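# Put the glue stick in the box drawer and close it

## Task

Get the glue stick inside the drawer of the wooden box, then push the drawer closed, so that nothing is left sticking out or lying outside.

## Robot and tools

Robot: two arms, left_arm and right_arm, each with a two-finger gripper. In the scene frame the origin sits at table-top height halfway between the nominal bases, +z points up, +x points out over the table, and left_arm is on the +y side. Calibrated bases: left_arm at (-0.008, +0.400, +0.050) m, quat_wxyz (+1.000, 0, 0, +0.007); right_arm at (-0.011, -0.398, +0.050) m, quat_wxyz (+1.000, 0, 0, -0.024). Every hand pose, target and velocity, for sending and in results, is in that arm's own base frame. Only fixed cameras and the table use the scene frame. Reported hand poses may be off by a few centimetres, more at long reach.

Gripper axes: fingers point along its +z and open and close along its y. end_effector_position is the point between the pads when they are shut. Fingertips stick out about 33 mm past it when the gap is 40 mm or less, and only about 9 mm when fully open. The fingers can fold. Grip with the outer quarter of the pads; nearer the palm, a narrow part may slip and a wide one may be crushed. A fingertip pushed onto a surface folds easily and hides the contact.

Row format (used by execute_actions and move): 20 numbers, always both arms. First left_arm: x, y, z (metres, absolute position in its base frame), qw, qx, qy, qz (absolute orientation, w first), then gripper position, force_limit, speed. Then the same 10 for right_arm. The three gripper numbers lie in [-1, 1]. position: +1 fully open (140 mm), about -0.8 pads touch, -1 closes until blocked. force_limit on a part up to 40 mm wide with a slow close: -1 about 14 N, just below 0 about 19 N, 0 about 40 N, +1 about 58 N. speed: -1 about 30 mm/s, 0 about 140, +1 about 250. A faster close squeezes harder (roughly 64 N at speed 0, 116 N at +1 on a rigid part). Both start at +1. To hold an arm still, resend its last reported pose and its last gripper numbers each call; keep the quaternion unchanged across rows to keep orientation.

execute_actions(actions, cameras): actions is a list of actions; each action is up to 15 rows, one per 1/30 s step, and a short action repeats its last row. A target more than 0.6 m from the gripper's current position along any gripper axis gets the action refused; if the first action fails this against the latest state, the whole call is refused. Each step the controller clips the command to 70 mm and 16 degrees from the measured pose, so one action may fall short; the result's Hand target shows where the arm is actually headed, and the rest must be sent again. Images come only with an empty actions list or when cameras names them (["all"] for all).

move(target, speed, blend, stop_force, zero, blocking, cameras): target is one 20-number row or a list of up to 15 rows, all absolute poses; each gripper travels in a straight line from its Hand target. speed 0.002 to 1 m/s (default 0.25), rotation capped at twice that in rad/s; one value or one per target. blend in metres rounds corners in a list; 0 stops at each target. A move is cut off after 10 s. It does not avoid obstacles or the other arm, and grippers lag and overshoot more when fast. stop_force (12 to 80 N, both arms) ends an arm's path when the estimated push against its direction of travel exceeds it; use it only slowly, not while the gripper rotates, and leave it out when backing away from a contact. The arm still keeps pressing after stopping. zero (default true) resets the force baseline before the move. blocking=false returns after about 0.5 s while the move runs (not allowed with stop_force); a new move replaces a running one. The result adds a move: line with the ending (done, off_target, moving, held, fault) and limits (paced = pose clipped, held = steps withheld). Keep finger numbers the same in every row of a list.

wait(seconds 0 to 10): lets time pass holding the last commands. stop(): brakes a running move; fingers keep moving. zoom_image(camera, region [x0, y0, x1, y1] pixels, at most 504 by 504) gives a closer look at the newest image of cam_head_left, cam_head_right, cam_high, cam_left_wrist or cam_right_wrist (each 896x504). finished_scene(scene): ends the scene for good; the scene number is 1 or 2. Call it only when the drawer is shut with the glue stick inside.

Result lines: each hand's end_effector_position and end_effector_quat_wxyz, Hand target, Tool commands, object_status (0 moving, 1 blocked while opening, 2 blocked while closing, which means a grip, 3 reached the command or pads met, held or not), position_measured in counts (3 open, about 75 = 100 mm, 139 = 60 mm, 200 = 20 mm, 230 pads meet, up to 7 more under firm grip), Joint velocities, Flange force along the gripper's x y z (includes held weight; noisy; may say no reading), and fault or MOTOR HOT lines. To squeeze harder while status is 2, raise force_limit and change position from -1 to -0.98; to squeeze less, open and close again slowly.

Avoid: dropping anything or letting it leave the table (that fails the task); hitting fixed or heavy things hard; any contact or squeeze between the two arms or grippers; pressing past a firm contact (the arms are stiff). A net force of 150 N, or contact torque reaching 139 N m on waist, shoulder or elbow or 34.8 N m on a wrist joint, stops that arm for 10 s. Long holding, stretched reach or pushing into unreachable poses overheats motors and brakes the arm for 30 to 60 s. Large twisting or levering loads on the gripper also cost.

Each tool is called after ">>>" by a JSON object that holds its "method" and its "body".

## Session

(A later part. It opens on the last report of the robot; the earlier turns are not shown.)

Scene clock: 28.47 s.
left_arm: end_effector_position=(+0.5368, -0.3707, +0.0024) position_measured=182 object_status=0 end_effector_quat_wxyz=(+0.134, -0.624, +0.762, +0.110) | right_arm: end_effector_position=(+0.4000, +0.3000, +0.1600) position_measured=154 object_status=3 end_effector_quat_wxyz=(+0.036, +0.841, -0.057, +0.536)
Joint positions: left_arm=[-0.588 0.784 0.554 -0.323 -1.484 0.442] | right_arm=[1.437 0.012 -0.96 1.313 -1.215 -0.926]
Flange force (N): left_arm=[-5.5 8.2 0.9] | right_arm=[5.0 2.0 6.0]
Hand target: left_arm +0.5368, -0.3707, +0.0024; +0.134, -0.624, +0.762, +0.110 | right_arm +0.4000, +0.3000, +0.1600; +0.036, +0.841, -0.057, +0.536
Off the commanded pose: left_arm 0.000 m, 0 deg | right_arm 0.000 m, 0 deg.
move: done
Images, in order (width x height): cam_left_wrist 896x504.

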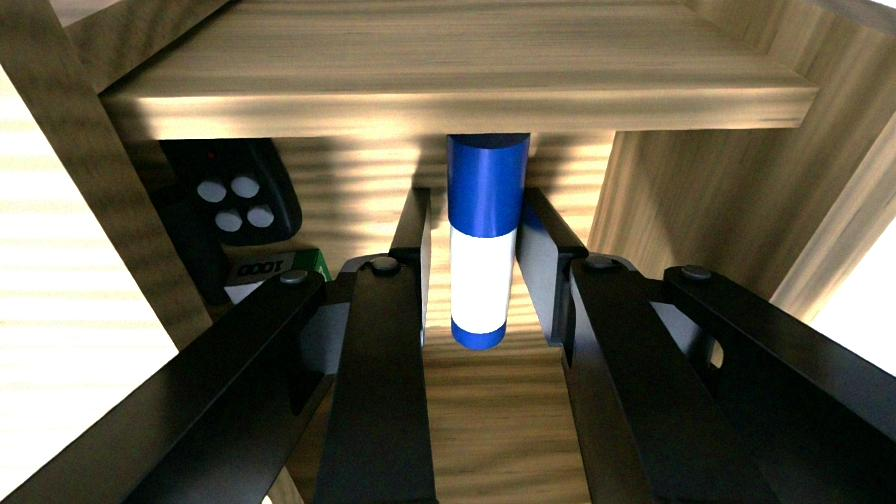

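>>> {"method": "move", "body": {"target": [[0.5348,-0.3703,0.0035,-0.1343,0.6244,-0.7616,-0.1101,-0.42,-0.5,-1,0.40,0.30,0.16,0.0363,0.8415,-0.057,0.5361,-0.2,-0.5,-1],[0.5348,-0.3703,0.035,-0.1343,0.6244,-0.7616,-0.1101,-0.42,-0.5,-1,0.40,0.30,0.16,0.0363,0.8415,-0.057,0.5361,-0.2,-0.5,-1],[0.5348,-0.3703,0.22,-0.1343,0.6244,-0.7616,-0.1101,-0.42,-0.5,-1,0.40,0.30,0.16,0.0363,0.8415,-0.057,0.5361,-0.2,-0.5,-1]], "speed": [0.01,0.03,0.2], "blend": [0.0005,0.01,0], "cameras": ["cam_left_wrist","cam_right_wrist","cam_high"]}}

>>> {"method": "move", "body": {"target": [0.5,0.15,0.25,0.4387,0.5276,-0.6266,0.3695,-0.42,-0.5,-1,0.40,0.30,0.16,0.0363,0.8415,-0.057,0.5361,-0.2,-0.5,-1], "speed": 0.4, "cameras": ["all"]}}

Scene clock: 31.50 s.
left_arm: end_effector_position=(+0.5348, -0.3703, +0.2200) position_measured=182 object_status=3 end_effector_quat_wxyz=(+0.134, -0.624, +0.762, +0.110) | right_arm: end_effector_position=(+0.4000, +0.3000, +0.1600) position_measured=154 object_status=3 end_effector_quat_wxyz=(+0.036, +0.841, -0.057, +0.536)
Joint positions: left_arm=[-0.591 0.716 0.959 -0.344 -1.932 0.29] | right_arm=[1.437 0.012 -0.96 1.313 -1.215 -0.926]
Flange force (N): left_arm=[-6.2 11.9 6.9] | right_arm=[5.0 1.8 5.8]
Hand target: left_arm +0.5348, -0.3703, +0.2200; +0.134, -0.624, +0.762, +0.110 | right_arm +0.4000, +0.3000, +0.1600; +0.036, +0.841, -0.057, +0.536
Off the commanded pose: left_arm 0.000 m, 0 deg | right_arm 0.000 m, 0 deg.
move: done
Images, in order (width x height): cam_high 896x504, cam_left_wrist 896x504, cam_right_wrist 896x504.

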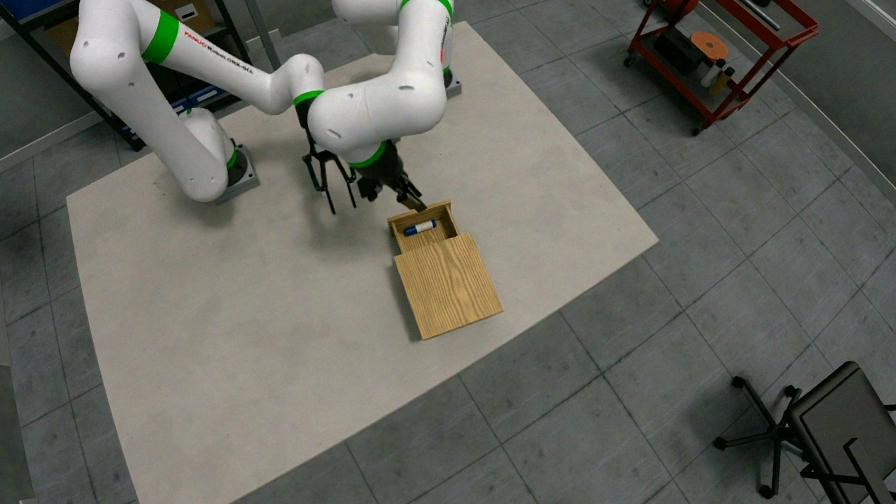

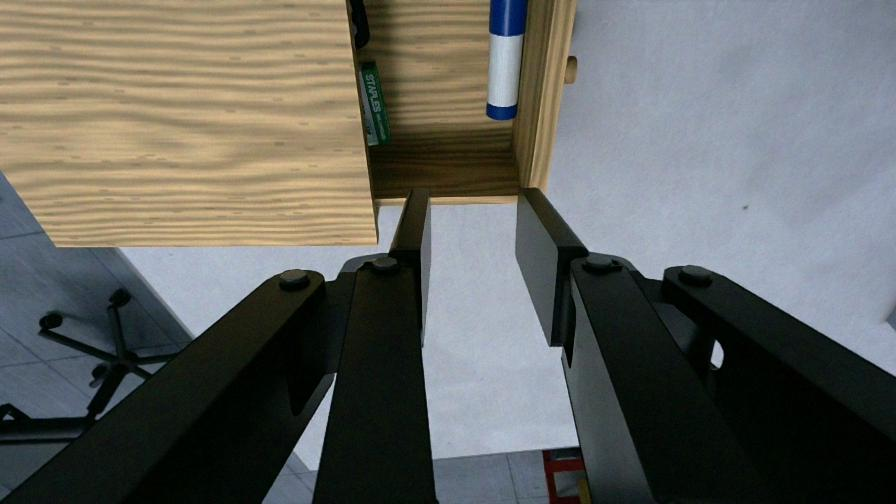

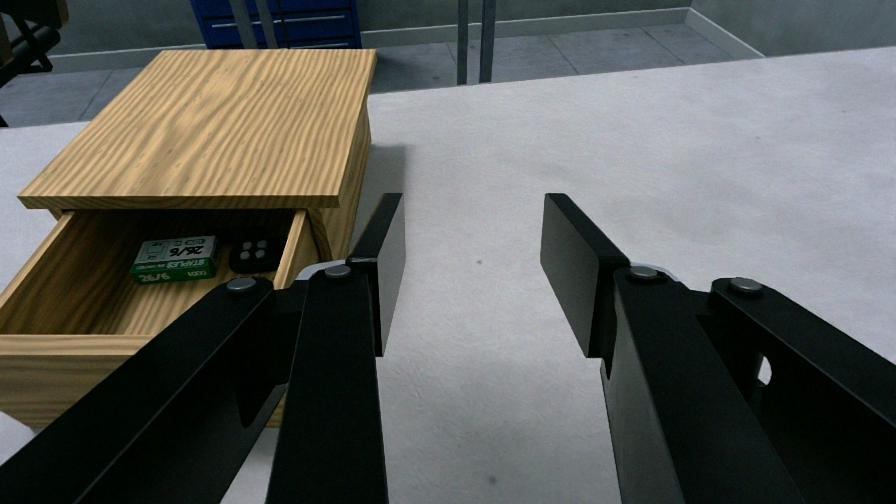

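Scene clock: 34.07 s.
left_arm: end_effector_position=(+0.5000, +0.1500, +0.2500) position_measured=182 object_status=3 end_effector_quat_wxyz=(-0.439, -0.528, +0.627, -0.370) | right_arm: end_effector_position=(+0.4000, +0.3000, +0.1600) position_measured=154 object_status=3 end_effector_quat_wxyz=(+0.036, +0.841, -0.057, +0.536)
Joint positions: left_arm=[0.851 0.823 0.427 0.665 -2.224 -0.92] | right_arm=[1.437 0.012 -0.96 1.313 -1.215 -0.926]
Flange force (N): left_arm=[2.7 6.6 7.8] | right_arm=[4.8 1.9 5.7]
Hand target: left_arm +0.5000, +0.1500, +0.2500; -0.439, -0.528, +0.627, -0.370 | right_arm +0.4000, +0.3000, +0.1600; +0.036, +0.841, -0.057, +0.536
Off the commanded pose: left_arm 0.000 m, 0 deg | right_arm 0.000 m, 0 deg.
move: done

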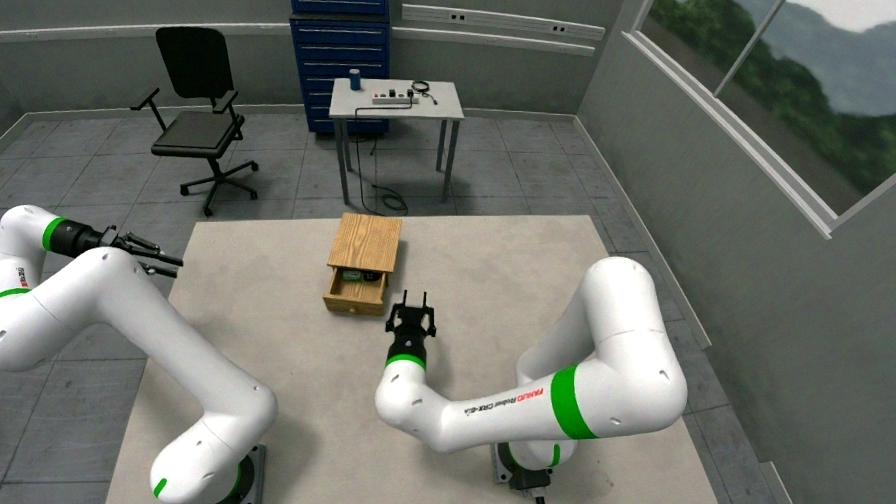

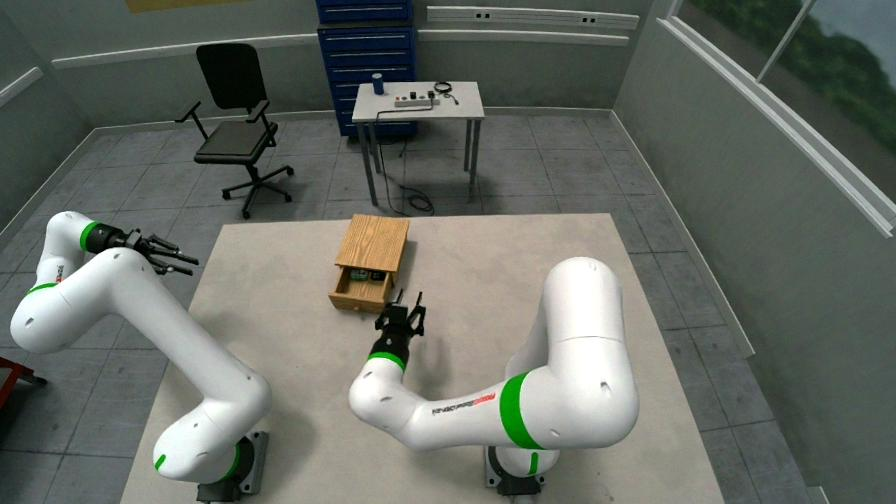

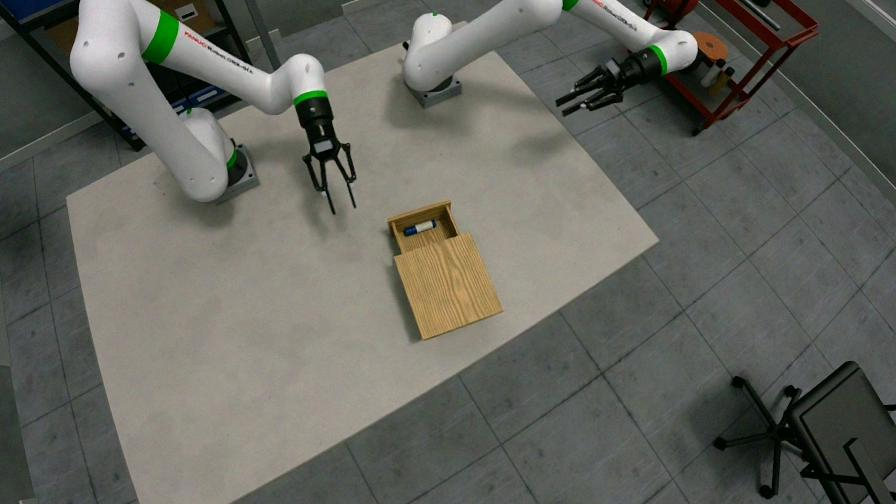

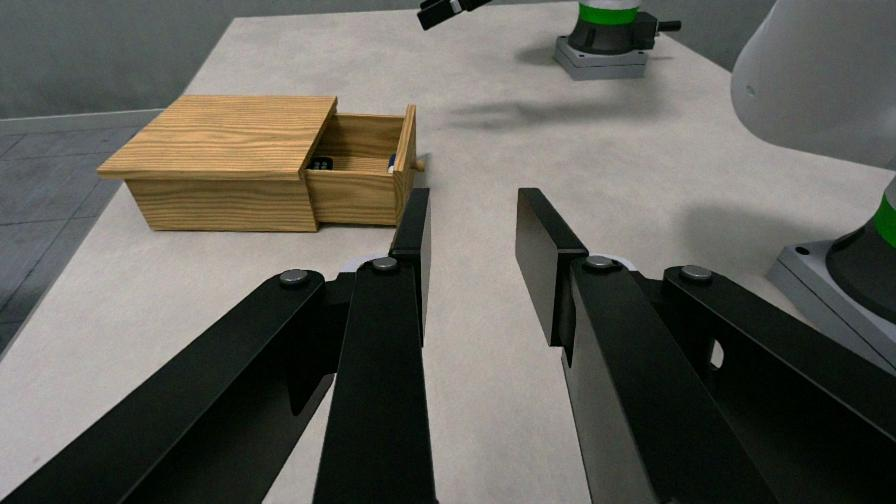

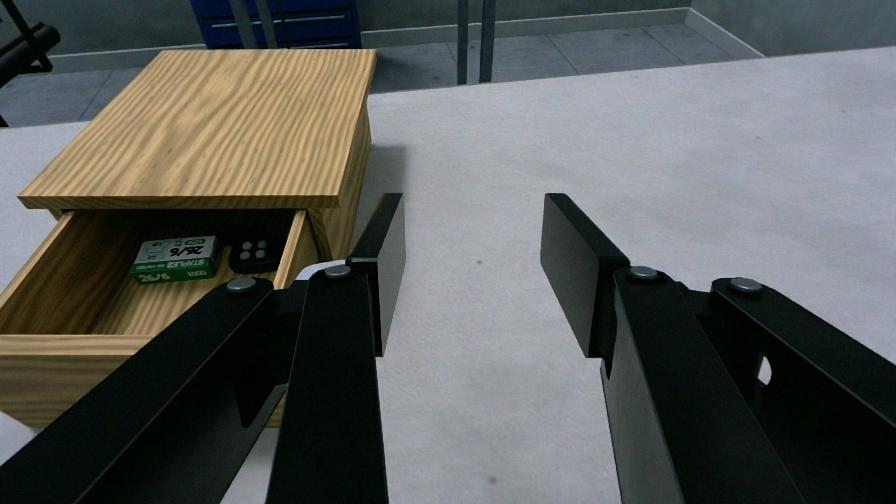

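>>> {"method": "move", "body": {"target": [[0.5,0.15,0.25,0.4387,0.5276,-0.6266,0.3695,-0.42,-0.5,-1,0.4242,0.4987,0.09,0.0363,0.8415,-0.057,0.5361,-0.2,-0.5,-1],[0.5,0.15,0.25,0.4387,0.5276,-0.6266,0.3695,-0.42,-0.5,-1,0.4242,0.4987,0.016,0.0363,0.8415,-0.057,0.5361,-0.2,-0.5,-1]], "speed": [0.25,0.08], "cameras": ["cam_right_wrist"]}}

Scene clock: 36.70 s.
left_arm: end_effector_position=(+0.5000, +0.1500, +0.2500) position_measured=182 object_status=3 end_effector_quat_wxyz=(-0.439, -0.528, +0.627, -0.370) | right_arm: end_effector_position=(+0.4242, +0.4987, +0.0160) position_measured=154 object_status=3 end_effector_quat_wxyz=(+0.036, +0.841, -0.057, +0.536)
Joint positions: left_arm=[0.851 0.823 0.427 0.665 -2.224 -0.92] | right_arm=[1.424 0.677 -0.466 1.39 -1.171 -1.103]
Flange force (N): left_arm=[3.1 7.3 9.0] | right_arm=[7.1 3.0 2.4]
Hand target: left_arm +0.5000, +0.1500, +0.2500; -0.439, -0.528, +0.627, -0.370 | right_arm +0.4242, +0.4987, +0.0160; +0.036, +0.841, -0.057, +0.536
Off the commanded pose: left_arm 0.000 m, 0 deg | right_arm 0.000 m, 0 deg.
move: done
Images, in order (width x height): cam_right_wrist 896x504.

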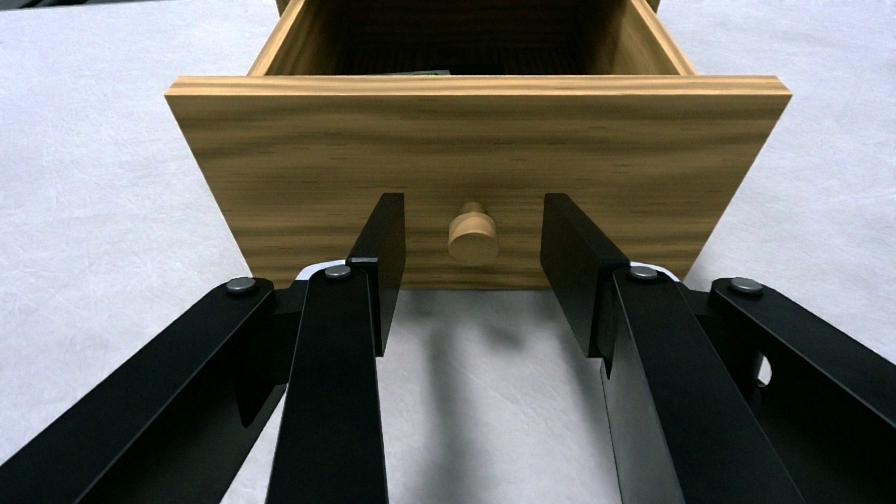

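>>> {"method": "move", "body": {"target": [[0.5,0.15,0.25,0.4387,0.5276,-0.6266,0.3695,-0.42,-0.5,-1,0.4247,0.4987,0.016,0.0363,0.8415,-0.057,0.5361,-1,-0.5,-1],[0.5,0.15,0.25,0.4387,0.5276,-0.6266,0.3695,-0.42,-0.5,-1,0.4345,0.4974,0.0188,0.0363,0.8415,-0.057,0.5361,-1,-0.5,-1]], "speed": [0.02,0.03], "cameras": ["cam_right_wrist"]}}

Scene clock: 38.90 s.
left_arm: end_effector_position=(+0.5000, +0.1500, +0.2500) position_measured=182 object_status=3 end_effector_quat_wxyz=(-0.439, -0.528, +0.627, -0.370) | right_arm: end_effector_position=(+0.4345, +0.4974, +0.0188) position_measured=204 object_status=2 end_effector_quat_wxyz=(+0.036, +0.841, -0.057, +0.536)
Joint positions: left_arm=[0.851 0.823 0.427 0.665 -2.224 -0.92] | right_arm=[1.401 0.672 -0.465 1.408 -1.163 -1.096]
Flange force (N): left_arm=[3.1 7.4 9.0] | right_arm=[5.9 4.5 0.9]
Hand target: left_arm +0.5000, +0.1500, +0.2500; -0.439, -0.528, +0.627, -0.370 | right_arm +0.4345, +0.4974, +0.0188; +0.036, +0.841, -0.057, +0.536
Off the commanded pose: left_arm 0.000 m, 0 deg | right_arm 0.000 m, 0 deg.
move: done
Images, in order (width x height): cam_right_wrist 896x504.

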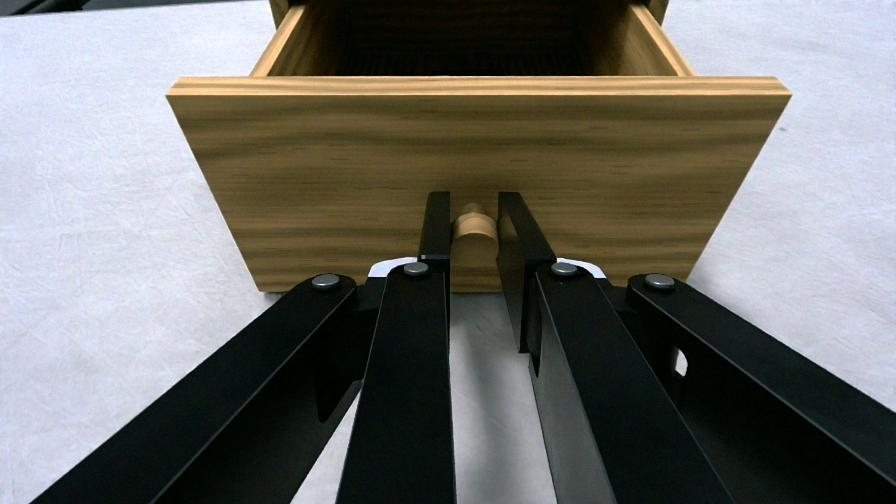

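>>> {"method": "move", "body": {"target": [0.5,0.15,0.25,0.4387,0.5276,-0.6266,0.3695,-0.42,-0.5,-1,0.522,0.4855,0.019,0.0363,0.8415,-0.057,0.5361,-1,-0.5,-1], "speed": 0.05, "cameras": ["cam_right_wrist"]}}

>>> {"method": "move", "body": {"target": [0.5,0.15,0.25,0.4387,0.5276,-0.6266,0.3695,-0.42,-0.5,-1,0.542,0.4828,0.019,0.0363,0.8415,-0.057,0.5361,-1,-0.5,-1], "speed": 0.015, "stop_force": 12, "cameras": ["all"]}}

Scene clock: 41.17 s.
left_arm: end_effector_position=(+0.5000, +0.1500, +0.2500) position_measured=182 object_status=3 end_effector_quat_wxyz=(-0.439, -0.528, +0.627, -0.370) | right_arm: end_effector_position=(+0.5220, +0.4855, +0.0190) position_measured=204 object_status=2 end_effector_quat_wxyz=(+0.036, +0.841, -0.057, +0.536)
Joint positions: left_arm=[0.851 0.823 0.427 0.665 -2.224 -0.92] | right_arm=[1.206 0.694 -0.427 1.573 -1.081 -1.07]
Flange force (N): left_arm=[3.3 7.4 9.0] | right_arm=[20.1 7.5 -12.6]
Hand target: left_arm +0.5000, +0.1500, +0.2500; -0.439, -0.528, +0.627, -0.370 | right_arm +0.5220, +0.4855, +0.0190; +0.036, +0.841, -0.057, +0.536
Off the commanded pose: left_arm 0.000 m, 0 deg | right_arm 0.000 m, 0 deg.
move: done
Images, in order (width x height): cam_right_wrist 896x504.

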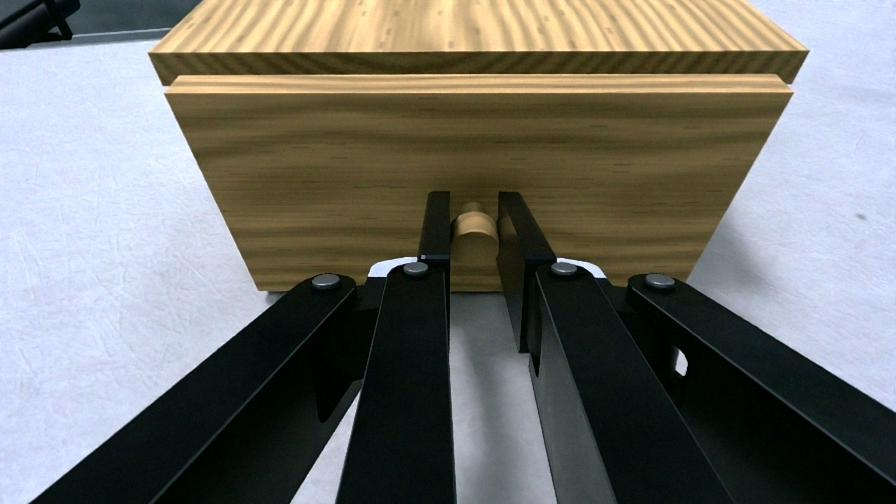

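Scene clock: 43.17 s.
left_arm: end_effector_position=(+0.5000, +0.1500, +0.2500) position_measured=182 object_status=3 end_effector_quat_wxyz=(-0.439, -0.528, +0.627, -0.370) | right_arm: end_effector_position=(+0.5420, +0.4828, +0.0190) position_measured=204 object_status=2 end_effector_quat_wxyz=(+0.036, +0.841, -0.057, +0.536)
Joint positions: left_arm=[0.851 0.823 0.427 0.665 -2.224 -0.92] | right_arm=[1.164 0.702 -0.411 1.607 -1.063 -1.062]
Flange force (N): left_arm=[3.1 6.8 8.5] | right_arm=[0.6 6.3 -3.2]
Hand target: left_arm +0.5000, +0.1500, +0.2500; -0.439, -0.528, +0.627, -0.370 | right_arm +0.5420, +0.4828, +0.0190; +0.036, +0.841, -0.057, +0.536
Off the commanded pose: left_arm 0.000 m, 0 deg | right_arm 0.000 m, 0 deg.
move: done

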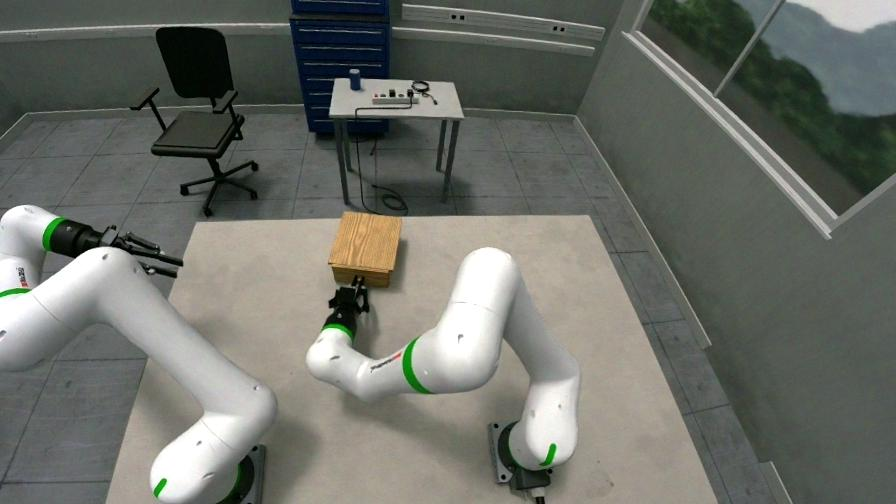

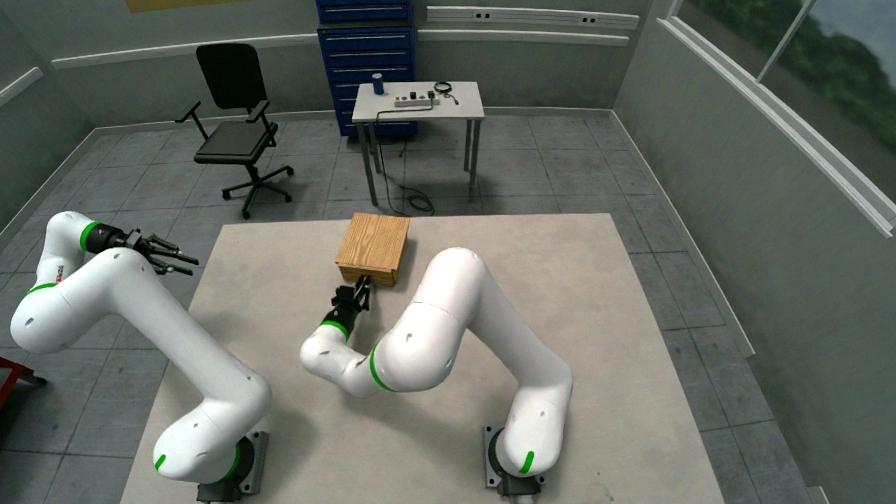

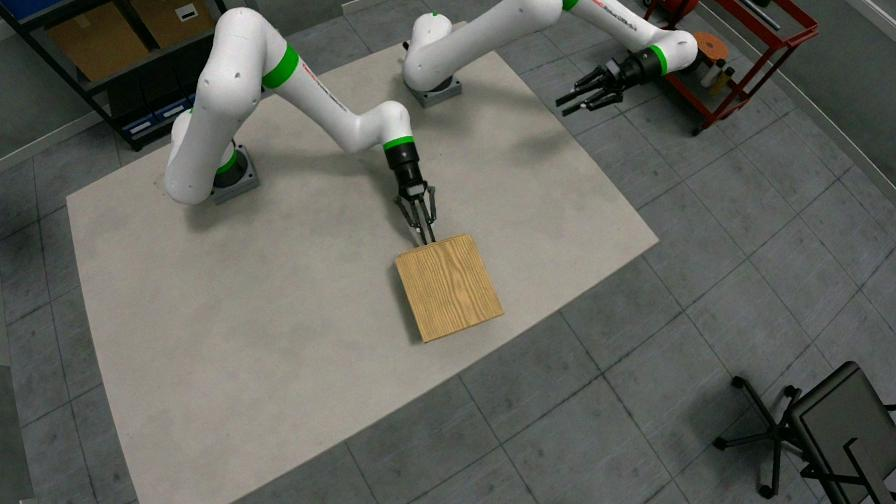

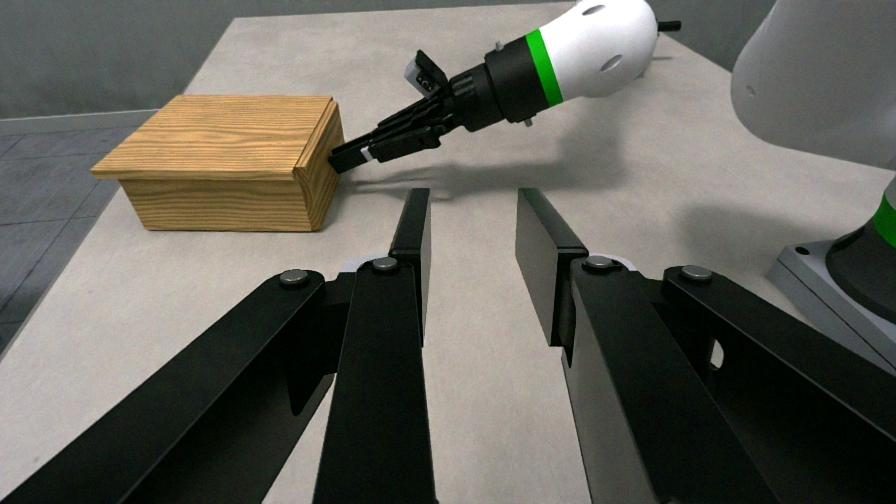

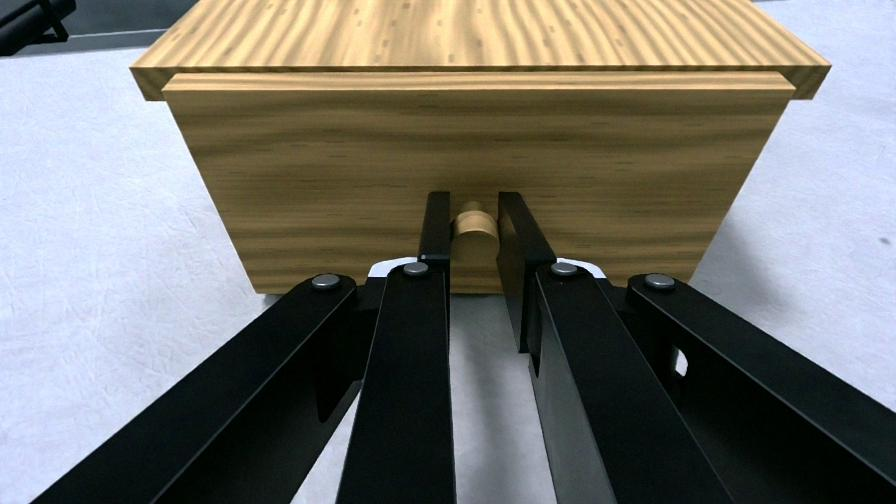

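>>> {"method": "zoom_image", "body": {"camera": "cam_left_wrist", "region": [80, 80, 420, 250]}}

>>> {"method": "zoom_image", "body": {"camera": "cam_right_wrist", "region": [100, 0, 480, 310]}}

>>> {"method": "zoom_image", "body": {"camera": "cam_high", "region": [370, 210, 530, 350]}}

Scaled by 1.482 from the camera's 896x504 image, which has a finer 1280x720 frame.

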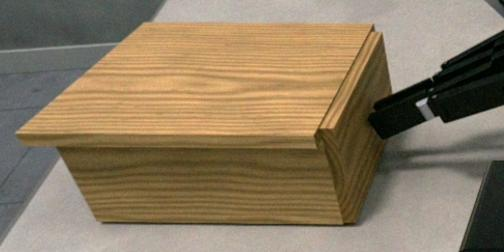

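Scaled by 1.326 from the camera's 896x504 image, which has a finer 1280x720 frame.

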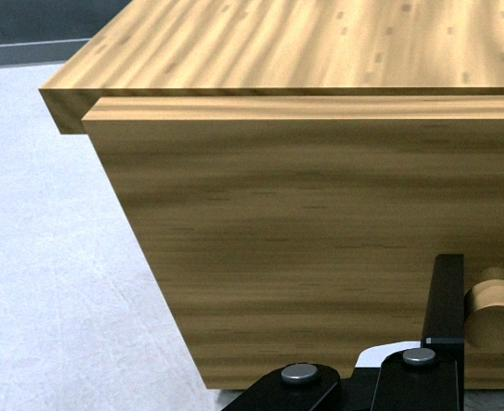

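Scaled by 3.150 from the camera's 896x504 image, which has a finer 1280x720 frame.

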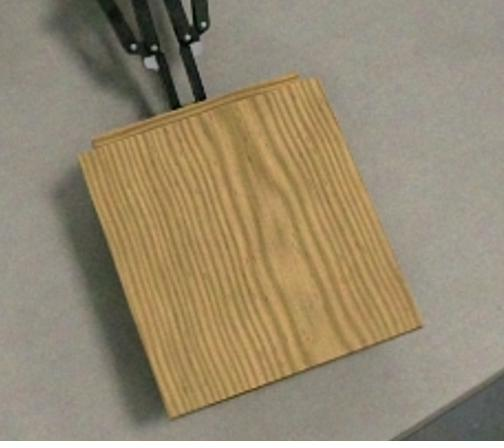

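>>> {"method": "move", "body": {"target": [[0.5,0.15,0.25,0.4387,0.5276,-0.6266,0.3695,-0.42,-0.5,-1,0.5415,0.4829,0.019,0.0363,0.8415,-0.057,0.5361,-0.2,-0.5,-1],[0.5,0.15,0.25,0.4387,0.5276,-0.6266,0.3695,-0.42,-0.5,-1,0.46,0.494,0.02,0.0363,0.8415,-0.057,0.5361,-0.2,-0.5,-1]], "speed": [0.02,0.08], "cameras": ["all"]}}

>>> {"method": "zoom_image", "body": {"camera": "cam_left_wrist", "region": [80, 80, 420, 250]}}

Scene clock: 46.13 s.
left_arm: end_effector_position=(+0.5000, +0.1500, +0.2500) position_measured=182 object_status=3 end_effector_quat_wxyz=(-0.439, -0.528, +0.627, -0.370) | right_arm: end_effector_position=(+0.4600, +0.4940, +0.0200) position_measured=154 object_status=3 end_effector_quat_wxyz=(+0.036, +0.841, -0.057, +0.536)
Joint positions: left_arm=[0.851 0.823 0.427 0.665 -2.224 -0.92] | right_arm=[1.343 0.674 -0.459 1.457 -1.139 -1.087]
Flange force (N): left_arm=[3.1 7.1 8.6] | right_arm=[5.9 4.6 0.9]
Hand target: left_arm +0.5000, +0.1500, +0.2500; -0.439, -0.528, +0.627, -0.370 | right_arm +0.4600, +0.4940, +0.0200; +0.036, +0.841, -0.057, +0.536
Off the commanded pose: left_arm 0.000 m, 0 deg | right_arm 0.000 m, 0 deg.
move: done

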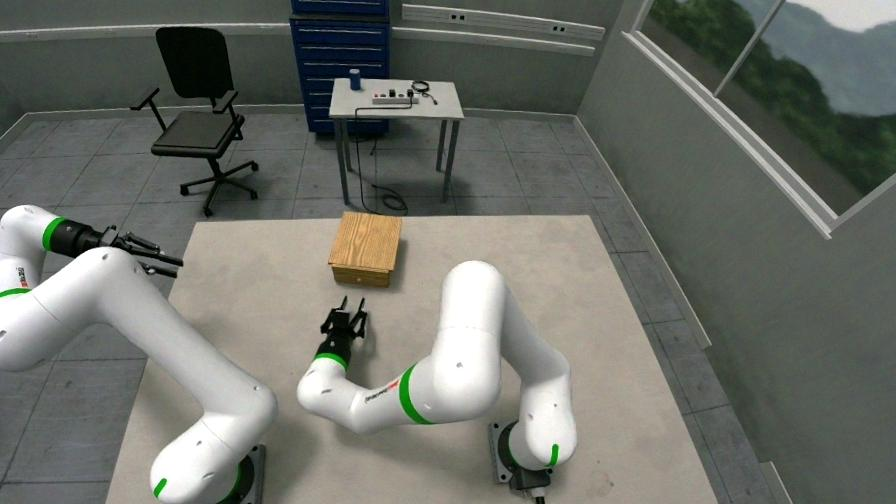

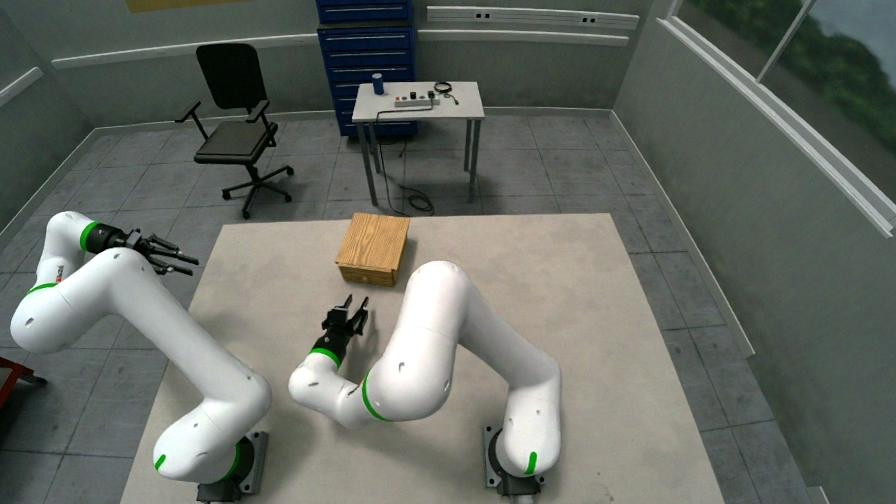

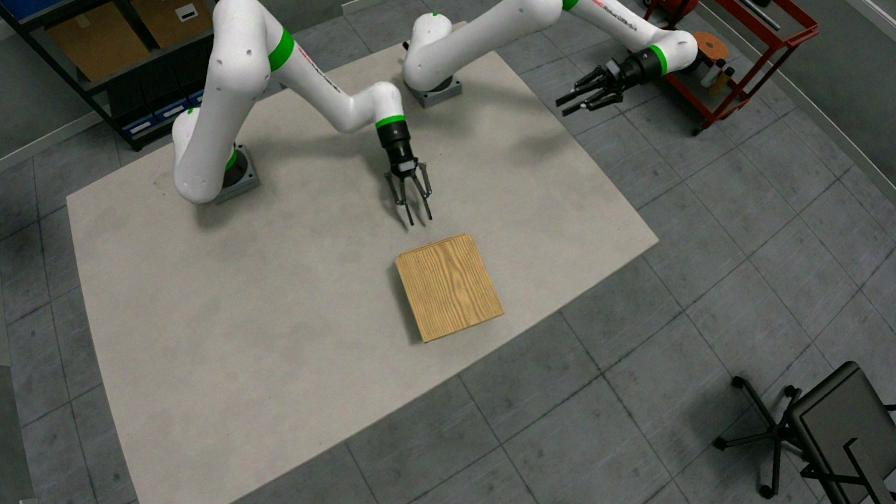

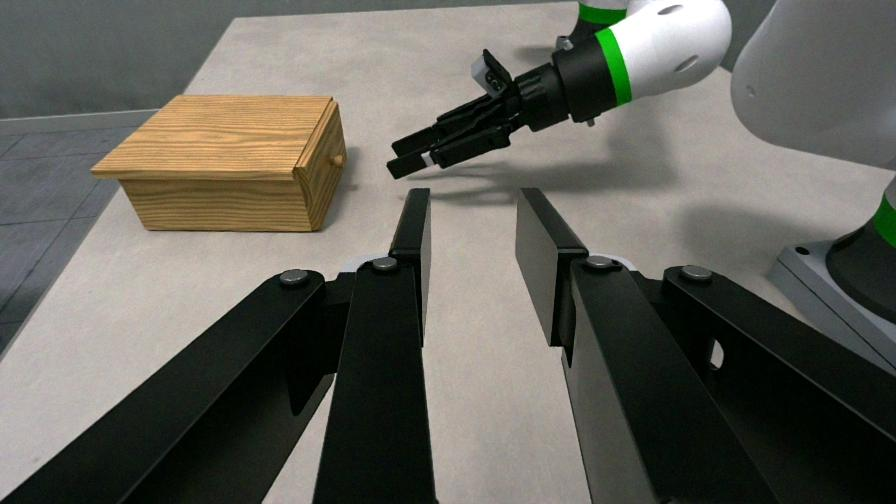

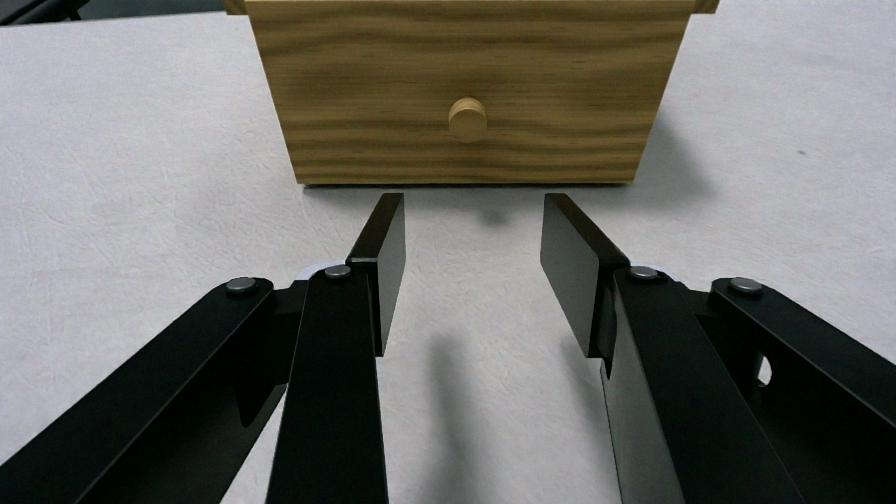

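Scaled by 1.482 from the camera's 896x504 image, which has a finer 1280x720 frame.

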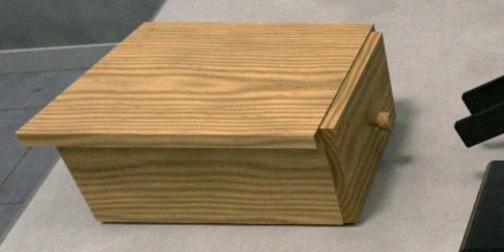

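>>> {"method": "finished_scene", "body": {"scene": 2}}

The scene is finished: the task was done.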